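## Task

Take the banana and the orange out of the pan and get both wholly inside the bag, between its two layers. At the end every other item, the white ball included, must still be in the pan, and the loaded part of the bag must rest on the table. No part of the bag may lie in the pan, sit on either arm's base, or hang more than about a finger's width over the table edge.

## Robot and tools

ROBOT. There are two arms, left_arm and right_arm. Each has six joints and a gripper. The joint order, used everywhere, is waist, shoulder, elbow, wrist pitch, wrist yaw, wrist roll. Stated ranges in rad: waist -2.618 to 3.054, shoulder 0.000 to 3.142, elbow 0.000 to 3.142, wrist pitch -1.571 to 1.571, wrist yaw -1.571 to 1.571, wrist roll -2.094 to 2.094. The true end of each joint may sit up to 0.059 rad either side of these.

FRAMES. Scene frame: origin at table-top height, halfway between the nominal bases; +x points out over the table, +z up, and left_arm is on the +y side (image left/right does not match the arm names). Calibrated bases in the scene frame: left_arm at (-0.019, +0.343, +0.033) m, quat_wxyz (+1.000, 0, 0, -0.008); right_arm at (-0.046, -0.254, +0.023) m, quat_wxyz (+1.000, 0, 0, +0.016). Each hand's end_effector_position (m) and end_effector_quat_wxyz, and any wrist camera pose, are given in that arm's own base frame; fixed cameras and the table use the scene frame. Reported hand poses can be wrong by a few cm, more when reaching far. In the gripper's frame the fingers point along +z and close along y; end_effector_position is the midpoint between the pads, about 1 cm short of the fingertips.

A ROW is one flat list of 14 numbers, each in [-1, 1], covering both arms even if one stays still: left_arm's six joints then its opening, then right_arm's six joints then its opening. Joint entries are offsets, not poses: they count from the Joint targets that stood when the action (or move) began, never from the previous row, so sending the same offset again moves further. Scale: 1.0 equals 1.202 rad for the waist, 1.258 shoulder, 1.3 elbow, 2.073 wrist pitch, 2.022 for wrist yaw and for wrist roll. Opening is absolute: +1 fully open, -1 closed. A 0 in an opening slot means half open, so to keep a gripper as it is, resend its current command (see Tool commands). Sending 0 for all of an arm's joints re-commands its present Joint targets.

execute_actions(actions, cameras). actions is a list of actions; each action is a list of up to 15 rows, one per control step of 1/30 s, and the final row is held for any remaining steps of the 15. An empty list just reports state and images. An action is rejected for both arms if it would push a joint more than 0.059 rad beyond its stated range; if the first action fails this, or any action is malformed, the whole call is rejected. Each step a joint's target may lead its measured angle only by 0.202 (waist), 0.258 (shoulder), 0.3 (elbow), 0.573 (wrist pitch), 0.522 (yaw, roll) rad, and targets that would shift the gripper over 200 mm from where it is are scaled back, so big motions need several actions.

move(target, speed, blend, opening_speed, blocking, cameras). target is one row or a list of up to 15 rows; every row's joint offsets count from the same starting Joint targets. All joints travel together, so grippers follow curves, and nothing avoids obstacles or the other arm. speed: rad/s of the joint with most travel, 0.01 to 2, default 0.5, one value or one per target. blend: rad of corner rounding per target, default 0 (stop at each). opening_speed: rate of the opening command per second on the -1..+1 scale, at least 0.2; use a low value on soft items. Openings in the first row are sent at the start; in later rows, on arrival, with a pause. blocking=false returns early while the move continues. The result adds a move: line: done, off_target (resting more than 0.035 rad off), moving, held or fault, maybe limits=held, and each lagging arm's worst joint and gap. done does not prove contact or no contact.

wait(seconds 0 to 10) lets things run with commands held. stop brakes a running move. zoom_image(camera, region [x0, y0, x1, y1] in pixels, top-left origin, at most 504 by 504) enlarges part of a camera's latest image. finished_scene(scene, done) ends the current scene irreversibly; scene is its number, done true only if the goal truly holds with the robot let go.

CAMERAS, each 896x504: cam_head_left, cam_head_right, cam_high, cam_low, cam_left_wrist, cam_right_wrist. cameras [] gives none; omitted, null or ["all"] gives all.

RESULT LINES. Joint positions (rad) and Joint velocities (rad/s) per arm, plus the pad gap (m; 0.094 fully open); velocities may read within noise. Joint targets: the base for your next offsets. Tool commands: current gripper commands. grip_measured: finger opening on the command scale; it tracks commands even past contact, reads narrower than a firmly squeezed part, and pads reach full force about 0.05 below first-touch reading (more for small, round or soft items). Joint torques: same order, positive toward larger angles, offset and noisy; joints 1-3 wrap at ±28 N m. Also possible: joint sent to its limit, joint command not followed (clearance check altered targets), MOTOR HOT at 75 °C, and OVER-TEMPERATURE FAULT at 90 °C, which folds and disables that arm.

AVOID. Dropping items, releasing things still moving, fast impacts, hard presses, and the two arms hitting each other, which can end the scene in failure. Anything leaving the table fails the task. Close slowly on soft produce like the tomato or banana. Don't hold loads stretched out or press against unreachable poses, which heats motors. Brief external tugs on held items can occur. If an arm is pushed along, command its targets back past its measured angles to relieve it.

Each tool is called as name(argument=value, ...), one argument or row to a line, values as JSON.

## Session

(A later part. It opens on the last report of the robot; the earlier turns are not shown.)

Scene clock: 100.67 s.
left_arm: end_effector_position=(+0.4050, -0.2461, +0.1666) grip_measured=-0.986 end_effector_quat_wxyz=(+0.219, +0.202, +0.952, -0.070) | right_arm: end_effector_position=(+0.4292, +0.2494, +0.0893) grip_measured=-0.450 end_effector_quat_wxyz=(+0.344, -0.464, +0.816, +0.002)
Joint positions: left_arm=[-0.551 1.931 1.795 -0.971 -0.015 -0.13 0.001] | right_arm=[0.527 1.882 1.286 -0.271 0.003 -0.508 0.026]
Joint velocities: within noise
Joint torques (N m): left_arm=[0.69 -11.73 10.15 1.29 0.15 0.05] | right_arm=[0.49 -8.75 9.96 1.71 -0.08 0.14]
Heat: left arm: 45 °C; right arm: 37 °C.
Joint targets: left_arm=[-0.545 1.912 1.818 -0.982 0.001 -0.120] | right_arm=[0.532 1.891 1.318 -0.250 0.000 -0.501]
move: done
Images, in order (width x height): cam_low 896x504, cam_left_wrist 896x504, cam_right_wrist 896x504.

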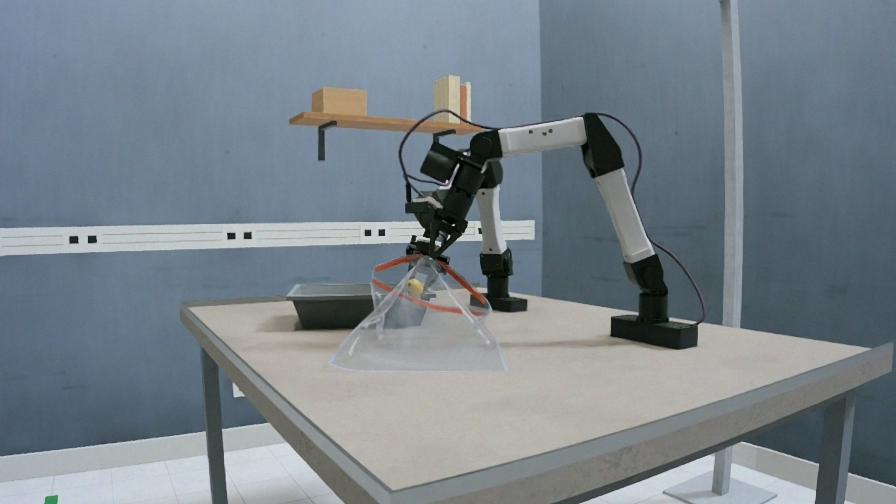

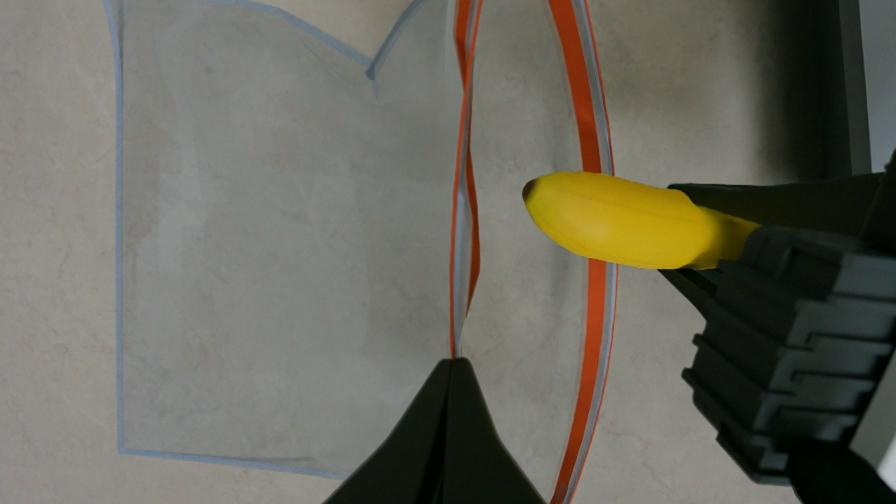

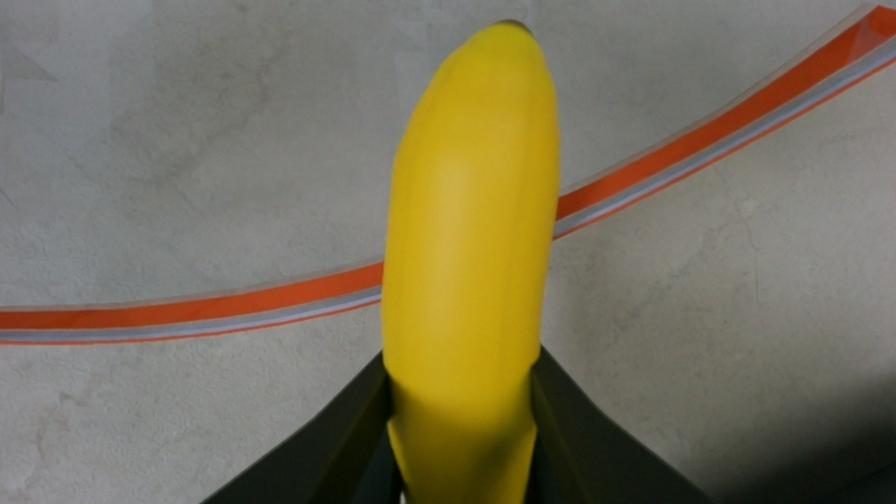

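move(
  target=[0,0,0,0,0,0,-1,0.061,0.15,0.109,0.022,0,0,-0.5],
  speed=0.3,
  cameras=["cam_right_wrist","cam_left_wrist"],
)

execute_actions(
  actions=[],
  cameras=["cam_low"],
)

zoom_image(
  camera="cam_low",
  region=[320, 220, 560, 380],
)

Scene clock: 102.20 s.
left_arm: end_effector_position=(+0.4050, -0.2461, +0.1666) grip_measured=-0.986 end_effector_quat_wxyz=(+0.219, +0.202, +0.952, -0.070) | right_arm: end_effector_position=(+0.4371, +0.2784, +0.0726) grip_measured=-0.450 end_effector_quat_wxyz=(+0.341, -0.481, +0.808, +0.009)
Joint positions: left_arm=[-0.551 1.931 1.795 -0.971 -0.015 -0.13 0.001] | right_arm=[0.568 1.986 1.366 -0.255 0.002 -0.508 0.026]
Joint velocities: within noise
Joint torques (N m): left_arm=[0.72 -11.69 10.21 1.31 0.14 0.04] | right_arm=[-0.31 -10.69 6.94 1.51 -0.06 0.06]
Heat: left arm: 45 °C; right arm: 38 °C.
Joint targets: left_arm=[-0.545 1.912 1.818 -0.982 0.001 -0.120] | right_arm=[0.565 1.981 1.366 -0.250 0.003 -0.508]
move: held (right_arm; a check stopped the path); limits=held; right_arm: the shoulder is farthest, 0.094 rad from its target
joint command not followed: on one or more control steps a check withheld the commanded joint targets of the right arm, and it was not sent them on those steps.
cause: the commanded joint targets, or the way to them, would bring a part of the robot too close to another arm (this arm's wrist (the part past the wrist pitch) and the left arm's gripper housing).
Images, in order (width x height): cam_left_wrist 896x504, cam_right_wrist 896x504.

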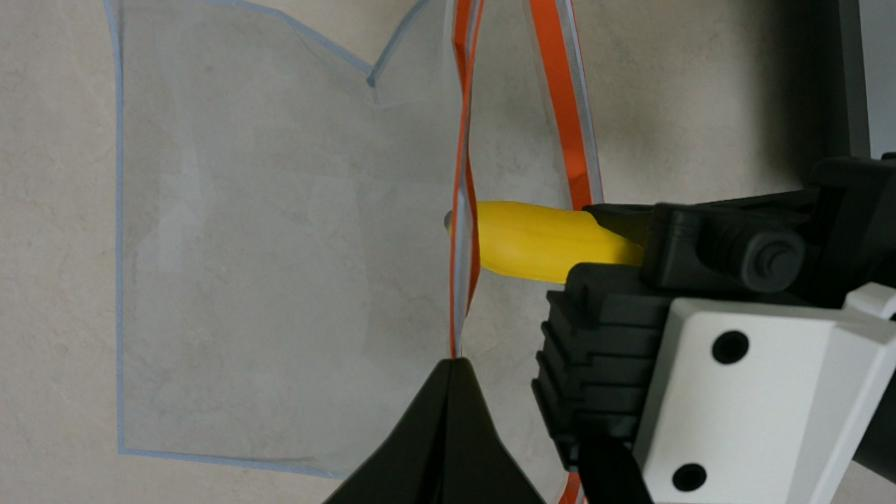

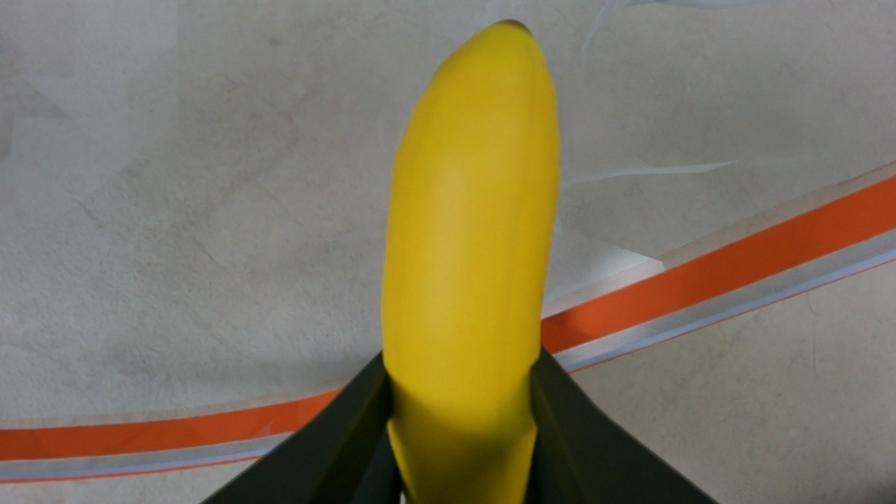

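Scene clock: 102.20 s.
left_arm: end_effector_position=(+0.4050, -0.2461, +0.1666) grip_measured=-0.986 end_effector_quat_wxyz=(+0.219, +0.202, +0.952, -0.070) | right_arm: end_effector_position=(+0.4371, +0.2784, +0.0726) grip_measured=-0.450 end_effector_quat_wxyz=(+0.341, -0.481, +0.808, +0.009)
Joint positions: left_arm=[-0.551 1.931 1.795 -0.971 -0.015 -0.13 0.001] | right_arm=[0.568 1.986 1.366 -0.255 0.002 -0.508 0.026]
Joint velocities: within noise
Joint torques (N m): left_arm=[0.72 -11.69 10.21 1.31 0.14 0.04] | right_arm=[-0.31 -10.69 6.94 1.51 -0.06 0.06]
Heat: left arm: 45 °C; right arm: 38 °C.
Joint targets: left_arm=[-0.545 1.912 1.818 -0.982 0.001 -0.120] | right_arm=[0.565 1.981 1.366 -0.250 0.003 -0.508]
Tool commands: left_gripper/opening=-1.0 right_gripper/opening=-0.5
Images, in order (width x height): cam_low 896x504.

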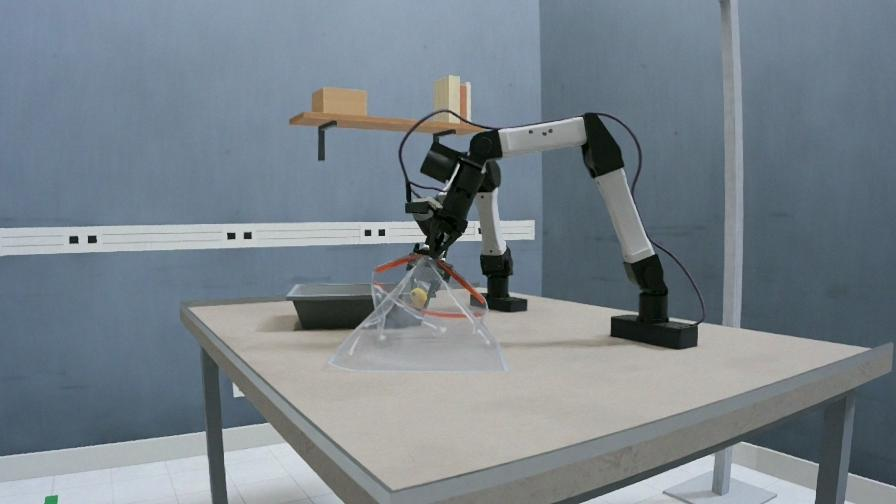

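Scaled by 2.100 from the camera's 896x504 image, which has a finer 1280x720 frame.

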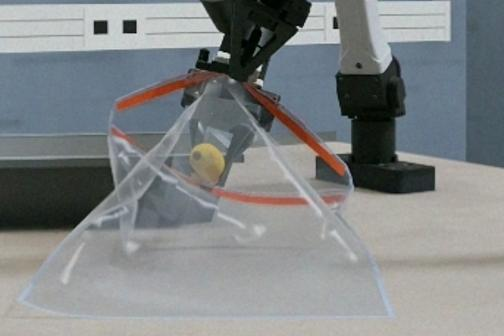

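move(
  target=[0,0,0,0,0,0,-1,0.008,0.063,-0.065,0.129,0,0,-0.5],
  speed=0.3,
  cameras=["cam_right_wrist","cam_left_wrist","cam_low"],
)

zoom_image(
  camera="cam_low",
  region=[320, 220, 560, 380],
)

Scene clock: 112.50 s.
left_arm: end_effector_position=(+0.4050, -0.2461, +0.1666) grip_measured=-0.986 end_effector_quat_wxyz=(+0.219, +0.202, +0.952, -0.070) | right_arm: end_effector_position=(+0.4523, +0.2881, +0.0502) grip_measured=-0.450 end_effector_quat_wxyz=(+0.390, -0.471, +0.791, +0.011)
Joint positions: left_arm=[-0.551 1.931 1.795 -0.971 -0.015 -0.13 0.001] | right_arm=[0.568 2.049 1.284 -0.005 0.002 -0.508 0.026]
Joint velocities: within noise
Joint torques (N m): left_arm=[0.69 -11.67 10.21 1.3 0.14 0.05] | right_arm=[0.66 -9.57 6.45 1.85 -0.03 0.07]
Heat: left arm: 46 °C; right arm: 39 °C.
Joint targets: left_arm=[-0.545 1.912 1.818 -0.982 0.001 -0.120] | right_arm=[0.574 2.060 1.282 0.017 0.003 -0.508]
move: done
Images, in order (width x height): cam_low 896x504, cam_left_wrist 896x504, cam_right_wrist 896x504.

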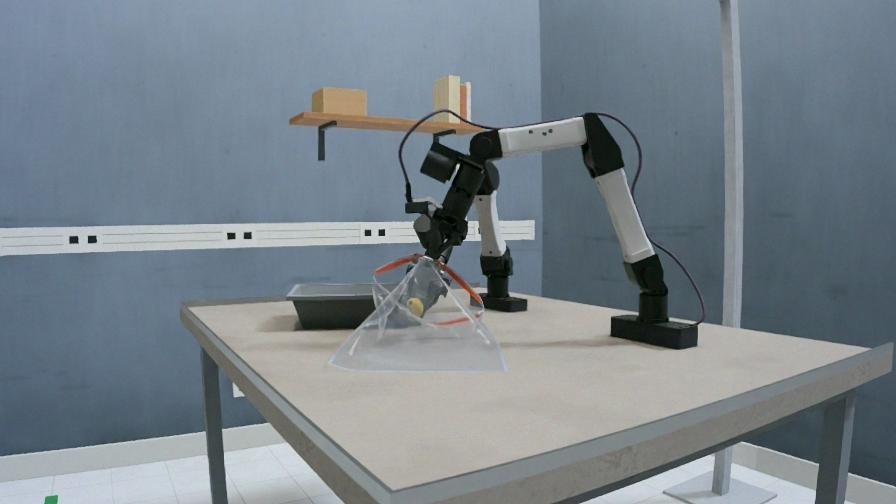

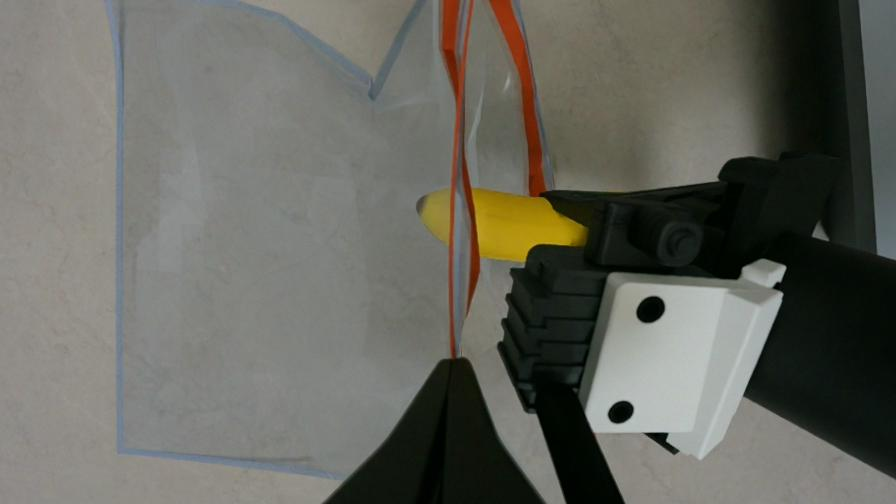

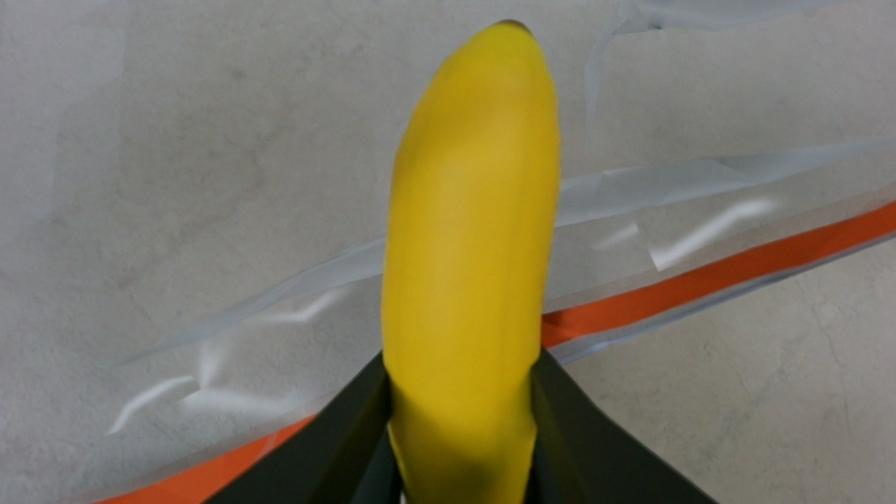

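Scaled by 2.100 from the camera's 896x504 image, which has a finer 1280x720 frame.

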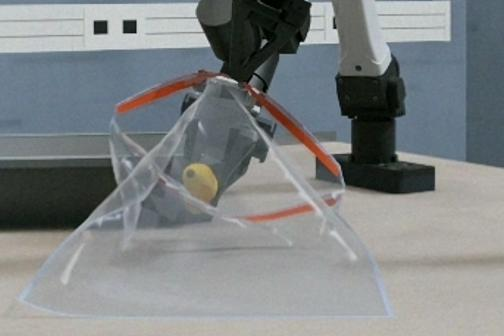

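move(
  target=[0,0,0,0,0,0,-1,0.013,0.267,0.395,-0.0965,0,0,-0.5],
  speed=0.3,
  cameras=["cam_right_wrist","cam_left_wrist","cam_low"],
)

zoom_image(
  camera="cam_low",
  region=[320, 220, 560, 380],
)

Scene clock: 114.00 s.
left_arm: end_effector_position=(+0.4050, -0.2461, +0.1666) grip_measured=-0.986 end_effector_quat_wxyz=(+0.219, +0.202, +0.952, -0.070) | right_arm: end_effector_position=(+0.4727, +0.3036, +0.0413) grip_measured=-0.450 end_effector_quat_wxyz=(+0.385, -0.474, +0.792, +0.011)
Joint positions: left_arm=[-0.551 1.931 1.795 -0.971 -0.015 -0.13 0.001] | right_arm=[0.572 2.153 1.419 -0.047 0.002 -0.508 0.026]
Joint velocities: within noise
Joint torques (N m): left_arm=[0.69 -11.69 10.19 1.3 0.14 0.05] | right_arm=[-0.08 -11.55 6.5 1.63 -0.04 0.07]
Heat: left arm: 46 °C; right arm: 39 °C.
Joint targets: left_arm=[-0.545 1.912 1.818 -0.982 0.001 -0.120] | right_arm=[0.572 2.151 1.417 -0.042 0.002 -0.508]
move: held (right_arm; a check stopped the path); limits=held; right_arm: the elbow is farthest, 0.377 rad from its target
joint command not followed: on one or more control steps a check withheld the commanded joint targets of the right arm, and it was not sent them on those steps.
cause: the commanded joint targets, or the way to them, would bring a part of the robot too close to another arm (this arm's wrist (the part past the wrist pitch) and the left arm's fingers).
Images, in order (width x height): cam_low 896x504, cam_left_wrist 896x504, cam_right_wrist 896x504.

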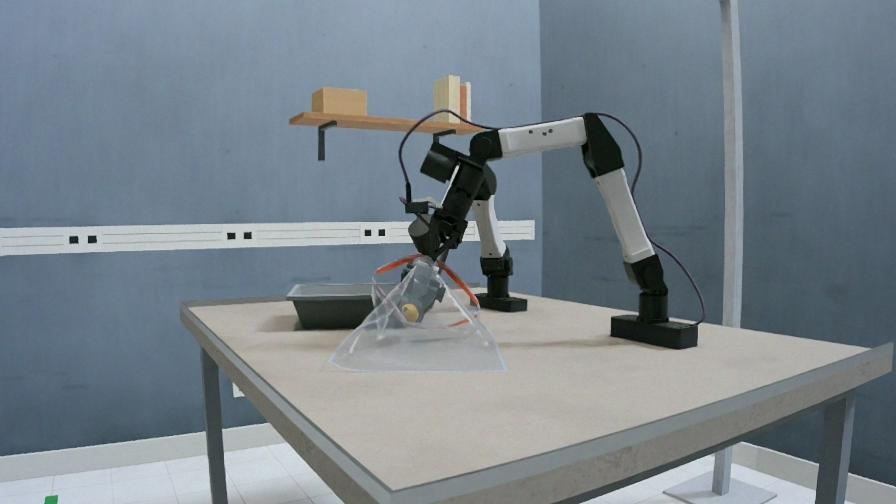

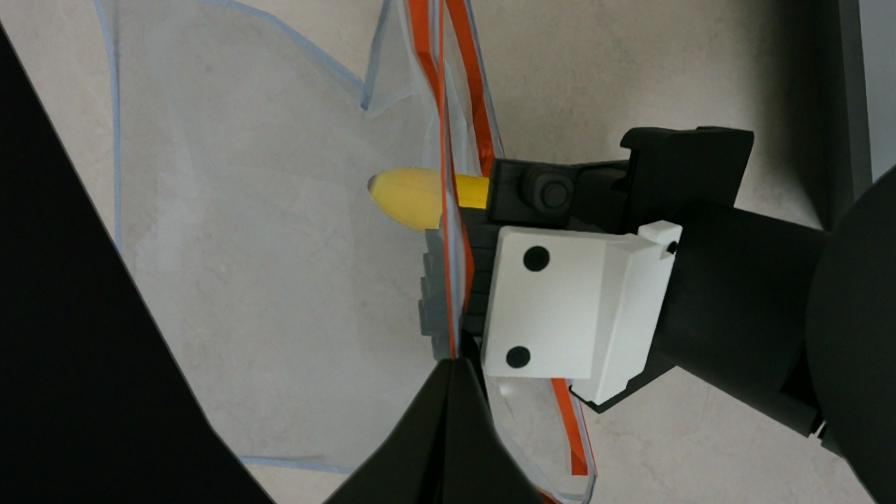

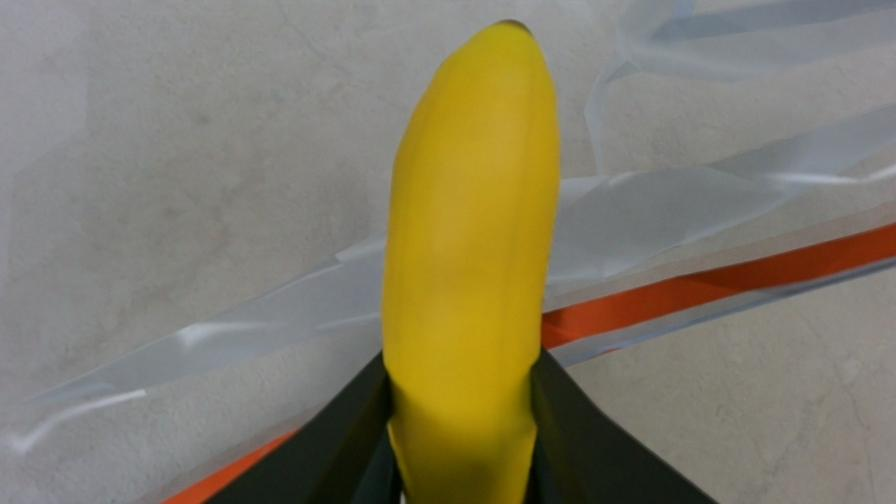

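Scaled by 2.100 from the camera's 896x504 image, which has a finer 1280x720 frame.

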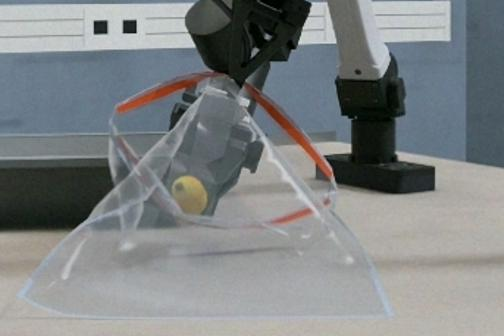

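move(
  target=[
    [0,0,0,0,0,0,-1,-0.033,-0.2035,-0.076,-0.1003,0,0,-0.5],
    [0,0,0,0,0,0,-1,-0.073,-0.391,-0.1877,-0.147,0,0,-0.5],
    [0,0,0,0,0,0,-1,-0.06,-0.581,-0.7346,0.331,0,-0.392,-0.5],
  ],
  speed=[0.3,0.5,0.7],
  blend=[0.05,0.05,0],
  cameras=["cam_right_wrist","cam_left_wrist","cam_low"],
)

zoom_image(
  camera="cam_low",
  region=[320, 220, 560, 380],
)

Scene clock: 119.63 s.
left_arm: end_effector_position=(+0.4050, -0.2461, +0.1666) grip_measured=-0.986 end_effector_quat_wxyz=(+0.219, +0.202, +0.952, -0.070) | right_arm: end_effector_position=(+0.3556, +0.1891, +0.1165) grip_measured=-0.450 end_effector_quat_wxyz=(-0.521, +0.641, -0.518, +0.223)
Joint positions: left_arm=[-0.551 1.931 1.795 -0.971 -0.015 -0.13 0.001] | right_arm=[0.49 1.448 0.463 0.619 0.002 -1.294 0.026]
Joint velocities: within noise
Joint torques (N m): left_arm=[0.66 -11.67 10.18 1.31 0.14 0.04] | right_arm=[0.98 -7.41 6.02 2.2 -0.05 0.04]
Heat: left arm: 46 °C; right arm: 41 °C.
Joint targets: left_arm=[-0.545 1.912 1.818 -0.982 0.001 -0.120] | right_arm=[0.499 1.420 0.462 0.644 0.002 -1.301]
move: done
Images, in order (width x height): cam_low 896x504, cam_left_wrist 896x504, cam_right_wrist 896x504.

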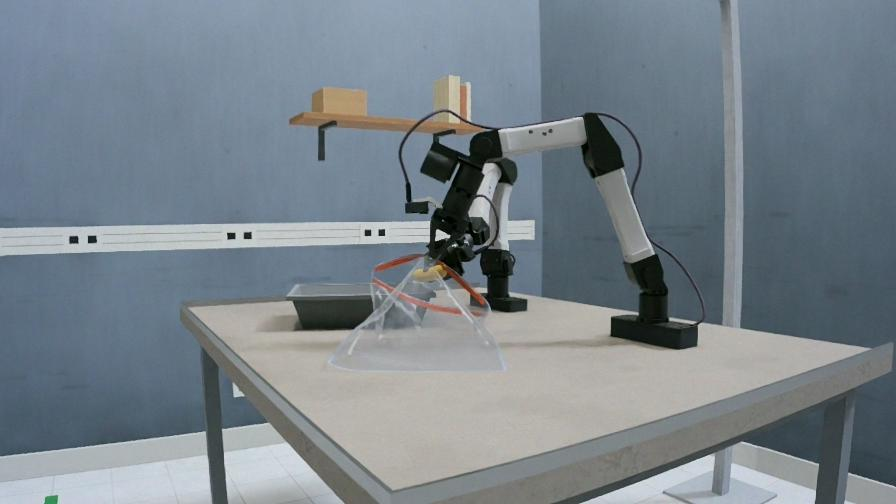

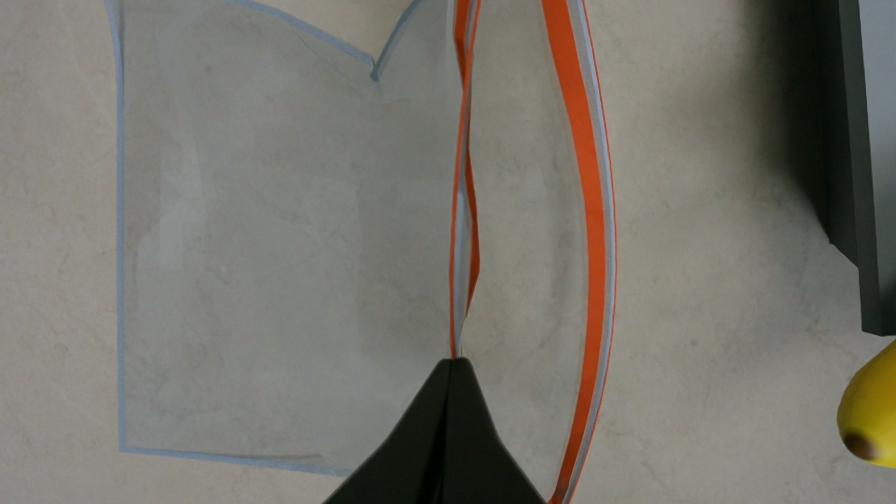

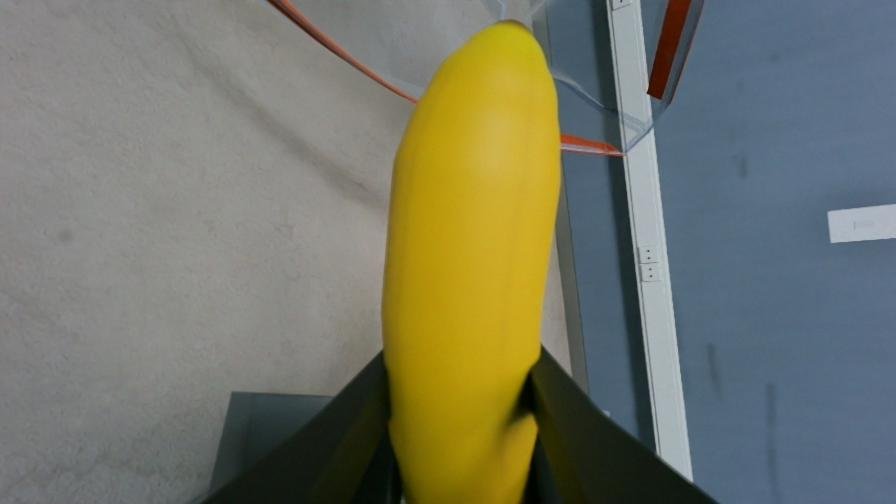

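Scaled by 2.100 from the camera's 896x504 image, which has a finer 1280x720 frame.

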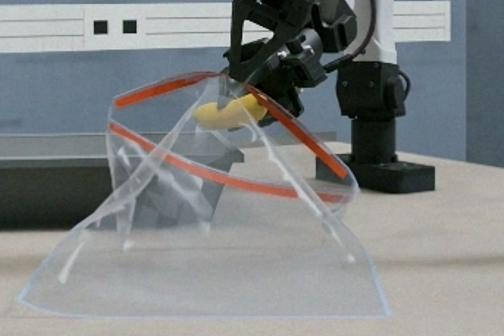

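move(
  target=[0,0,0,0,0,0,-1,0.08,0.2585,0.2546,0,0,0,-0.5],
  speed=0.4,
  cameras=["cam_right_wrist","cam_left_wrist","cam_low"],
)

zoom_image(
  camera="cam_low",
  region=[320, 220, 560, 380],
)

Scene clock: 123.50 s.
left_arm: end_effector_position=(+0.4050, -0.2461, +0.1666) grip_measured=-0.986 end_effector_quat_wxyz=(+0.219, +0.202, +0.952, -0.070) | right_arm: end_effector_position=(+0.4012, +0.2681, +0.1222) grip_measured=-0.450 end_effector_quat_wxyz=(-0.539, +0.662, -0.482, +0.199)
Joint positions: left_arm=[-0.551 1.931 1.795 -0.971 -0.015 -0.13 0.001] | right_arm=[0.59 1.735 0.766 0.623 0.002 -1.295 0.026]
Joint velocities: within noise
Joint torques (N m): left_arm=[0.69 -11.69 10.21 1.3 0.14 0.05] | right_arm=[0.46 -6.67 8.73 2.12 -0.05 0.05]
Heat: left arm: 47 °C; right arm: 40 °C.
Joint targets: left_arm=[-0.545 1.912 1.818 -0.982 0.001 -0.120] | right_arm=[0.595 1.746 0.792 0.644 0.002 -1.301]
move: done
Images, in order (width x height): cam_low 896x504, cam_left_wrist 896x504, cam_right_wrist 896x504.

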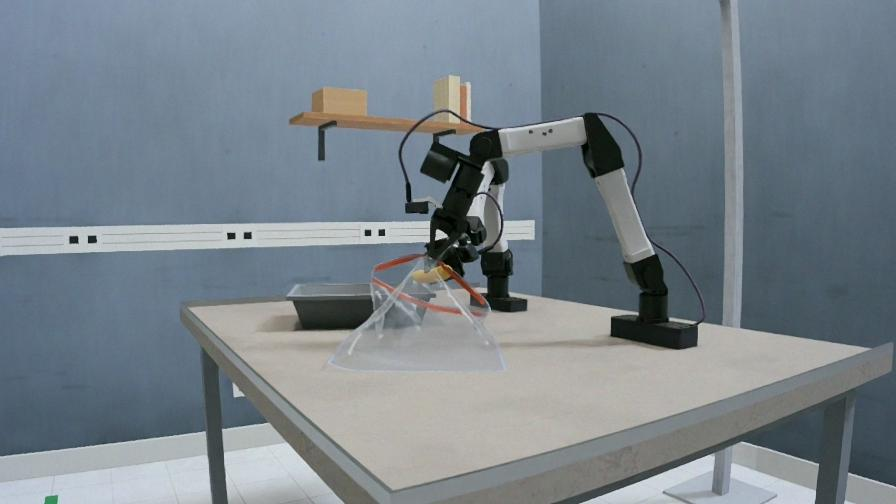

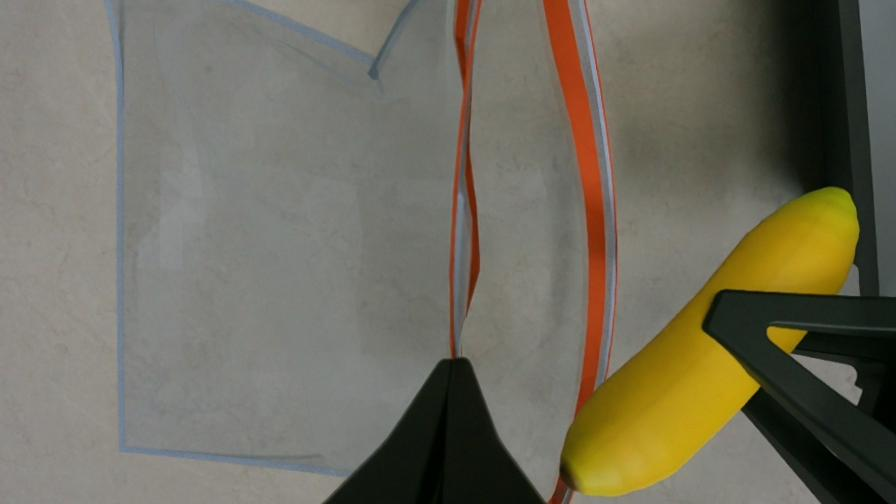

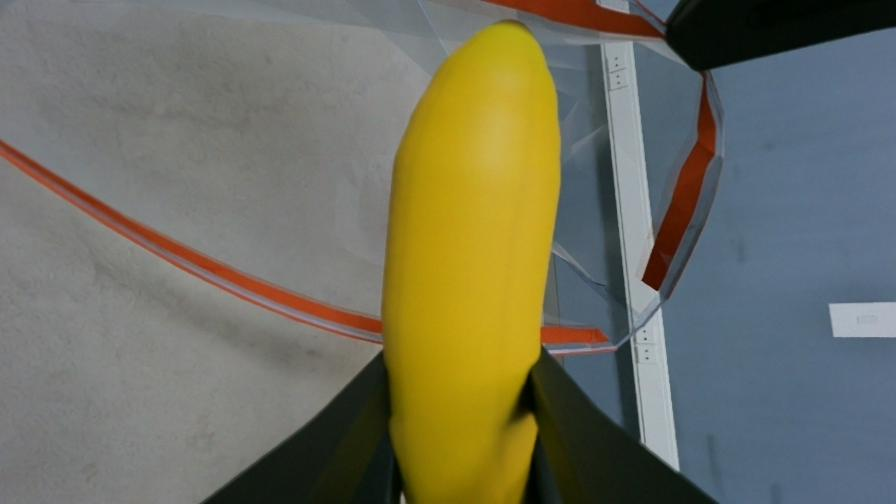

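Scaled by 2.100 from the camera's 896x504 image, which has a finer 1280x720 frame.

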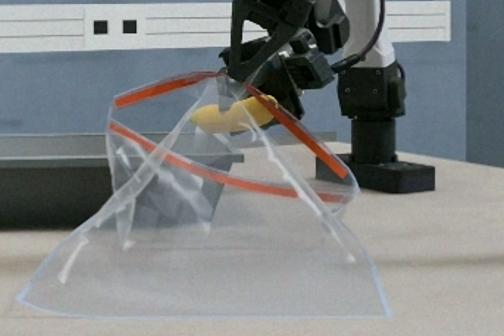

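move(
  target=[0,0,0,0,0,0,-1,-0.075,0.093,0.0915,-0.003,0,0,-0.5],
  speed=0.3,
  cameras=["cam_right_wrist","cam_left_wrist","cam_low"],
)

zoom_image(
  camera="cam_low",
  region=[320, 220, 560, 380],
)

Scene clock: 124.93 s.
left_arm: end_effector_position=(+0.4050, -0.2461, +0.1666) grip_measured=-0.986 end_effector_quat_wxyz=(+0.219, +0.202, +0.952, -0.070) | right_arm: end_effector_position=(+0.4483, +0.2494, +0.1164) grip_measured=-0.450 end_effector_quat_wxyz=(-0.531, +0.641, -0.508, +0.221)
Joint positions: left_arm=[-0.551 1.931 1.795 -0.971 -0.015 -0.13 0.001] | right_arm=[0.508 1.851 0.884 0.623 0.002 -1.295 0.026]
Joint velocities: within noise
Joint torques (N m): left_arm=[0.68 -11.73 10.18 1.29 0.13 0.05] | right_arm=[-0.25 -7.61 8.81 2.05 -0.05 0.05]
Heat: left arm: 47 °C; right arm: 40 °C.
Joint targets: left_arm=[-0.545 1.912 1.818 -0.982 0.001 -0.120] | right_arm=[0.505 1.862 0.912 0.638 0.002 -1.301]
move: done
Images, in order (width x height): cam_low 896x504, cam_left_wrist 896x504, cam_right_wrist 896x504.

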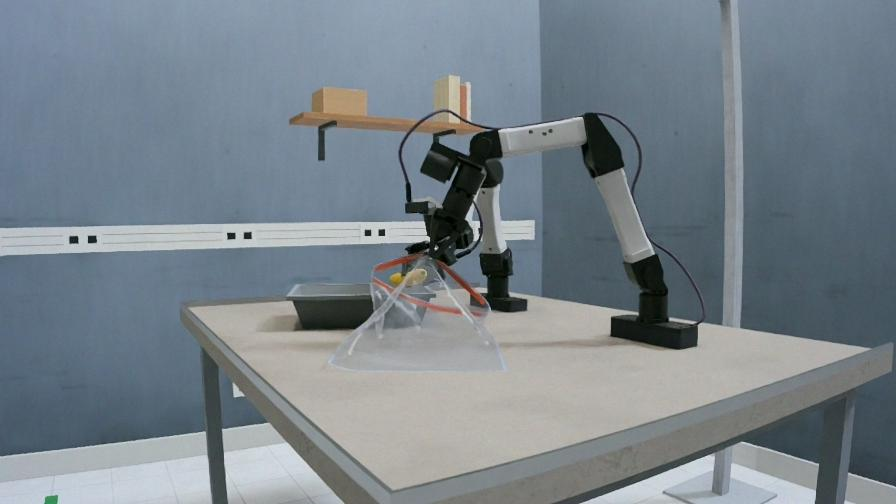

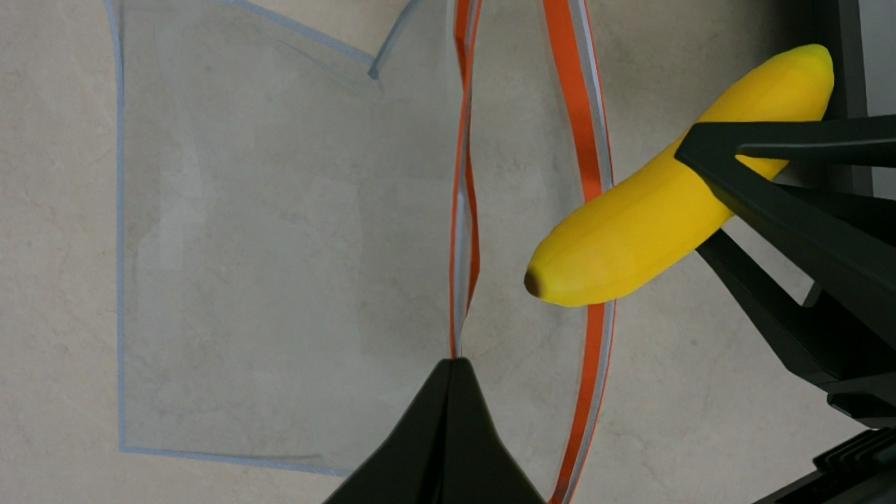

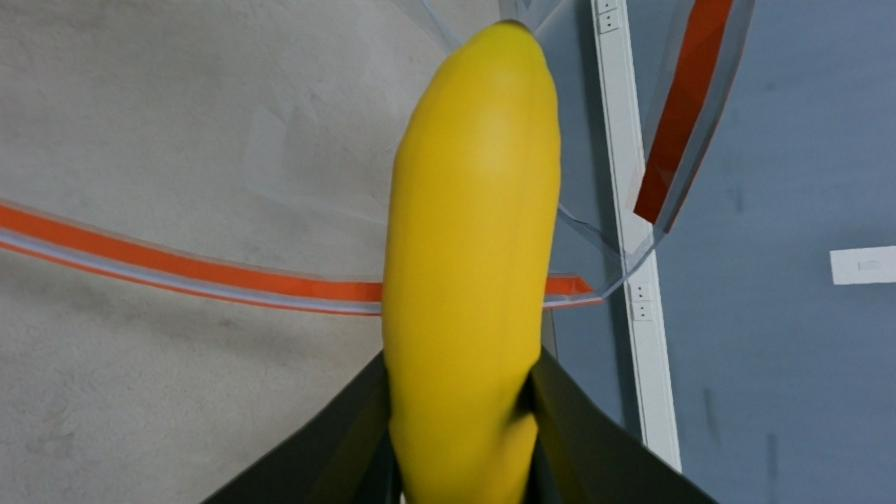

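Scaled by 2.100 from the camera's 896x504 image, which has a finer 1280x720 frame.

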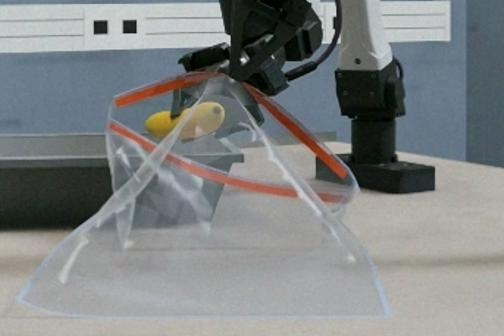

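move(
  target=[
    [0,0,0,0,0,0,-1,0.048,0.050,0.087,-0.025,0,0,-0.5],
    [0,0,0,0,0,0,-1,0.0973,0.193,0.268,-0.0507,0,0,-0.5],
  ],
  speed=0.3,
  blend=0.03,
  cameras=["cam_right_wrist","cam_left_wrist","cam_low"],
)

zoom_image(
  camera="cam_low",
  region=[320, 220, 560, 380],
)

Scene clock: 126.87 s.
left_arm: end_effector_position=(+0.4101, -0.2346, +0.1660) grip_measured=-0.986 end_effector_quat_wxyz=(+0.219, +0.193, +0.955, -0.058) | right_arm: end_effector_position=(+0.4835, +0.3351, +0.1168) grip_measured=-0.450 end_effector_quat_wxyz=(-0.547, +0.662, -0.473, +0.197)
Joint positions: left_arm=[-0.532 1.931 1.795 -0.978 -0.033 -0.126 0.001] | right_arm=[0.607 2.088 1.226 0.532 0.002 -1.295 0.026]
Joint velocities: within noise
Joint torques (N m): left_arm=[-0.83 -11.71 10.15 1.37 0.29 -0.01] | right_arm=[1.57 -9.28 9.76 1.9 -0.04 0.05]
Heat: left arm: 47 °C; right arm: 40 °C.
Joint targets: left_arm=[-0.545 1.912 1.818 -0.982 0.001 -0.120] | right_arm=[0.622 2.105 1.260 0.533 0.002 -1.301]
move: done
Images, in order (width x height): cam_low 896x504, cam_left_wrist 896x504, cam_right_wrist 896x504.

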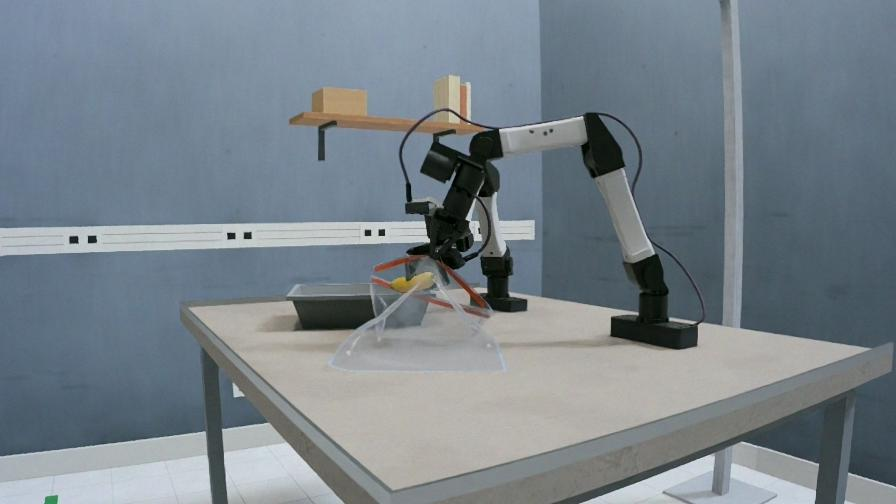

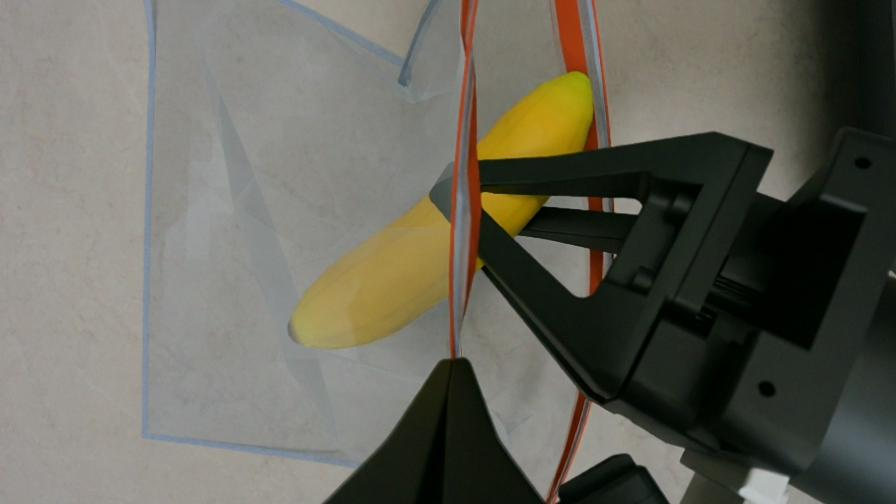

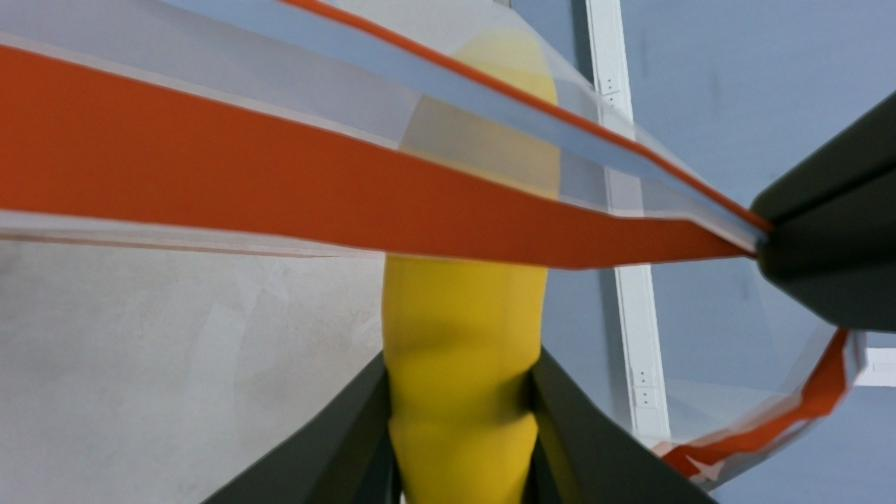

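Scaled by 2.100 from the camera's 896x504 image, which has a finer 1280x720 frame.

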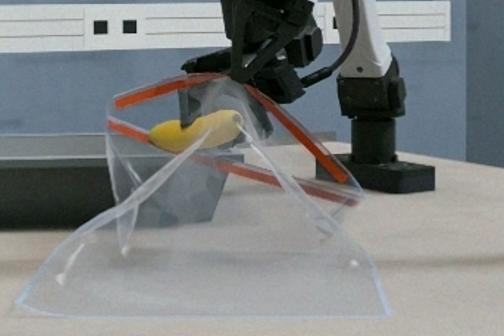

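move(
  target=[0,0,0,0,0,0,-1,0.0,0.143,-0.0423,0.1095,0,0,-0.5],
  speed=0.25,
  cameras=["cam_right_wrist","cam_left_wrist","cam_low"],
)

zoom_image(
  camera="cam_low",
  region=[320, 220, 560, 380],
)

Scene clock: 128.83 s.
left_arm: end_effector_position=(+0.4070, -0.2397, +0.1658) grip_measured=-0.986 end_effector_quat_wxyz=(+0.216, +0.198, +0.954, -0.066) | right_arm: end_effector_position=(+0.4841, +0.3432, +0.0474) grip_measured=-0.450 end_effector_quat_wxyz=(-0.546, +0.666, -0.470, +0.193)
Joint positions: left_arm=[-0.538 1.931 1.795 -0.978 -0.017 -0.125 0.001] | right_arm=[0.617 2.276 1.205 0.735 0.002 -1.295 0.026]
Joint velocities: within noise
Joint torques (N m): left_arm=[-0.29 -11.69 10.18 1.37 0.16 0] | right_arm=[0.51 -10.62 5.79 2.22 -0.05 0.05]
Heat: left arm: 47 °C; right arm: 40 °C.
Joint targets: left_arm=[-0.545 1.912 1.818 -0.982 0.001 -0.120] | right_arm=[0.622 2.285 1.205 0.760 0.002 -1.301]
move: done
Images, in order (width x height): cam_low 896x504, cam_left_wrist 896x504, cam_right_wrist 896x504.

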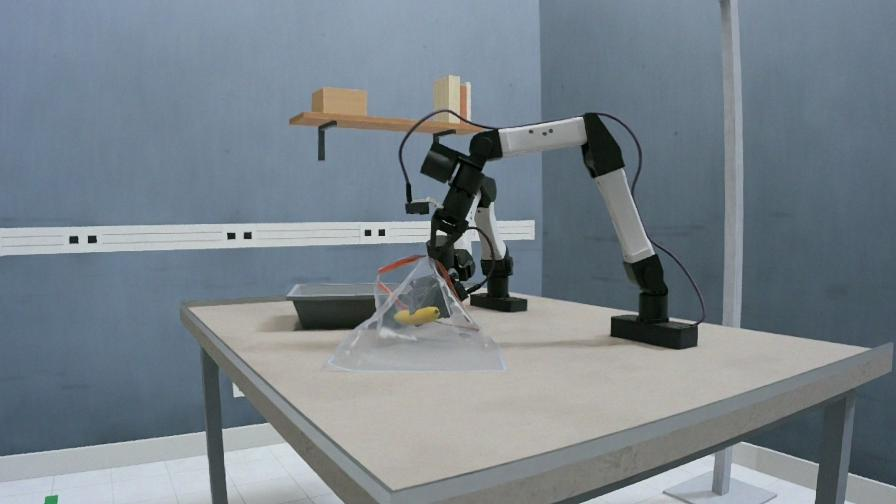

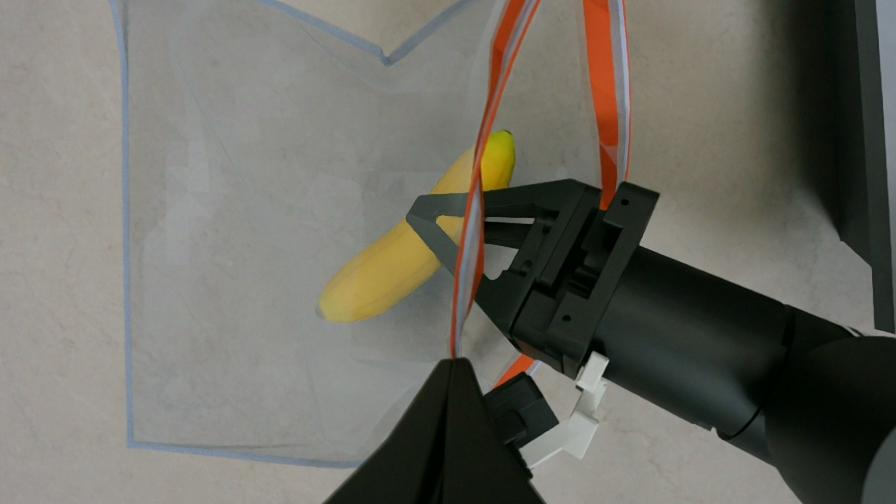

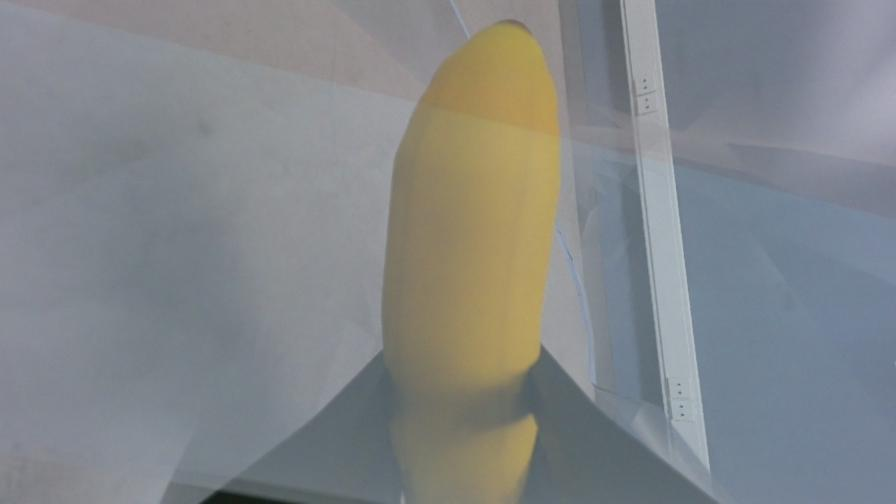

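Scaled by 2.100 from the camera's 896x504 image, which has a finer 1280x720 frame.

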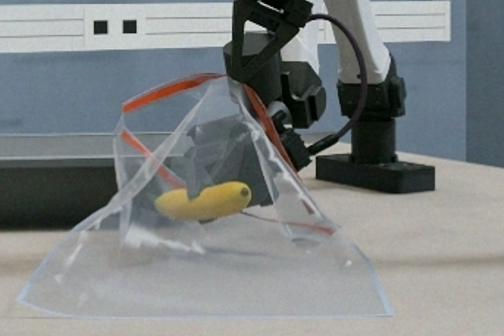

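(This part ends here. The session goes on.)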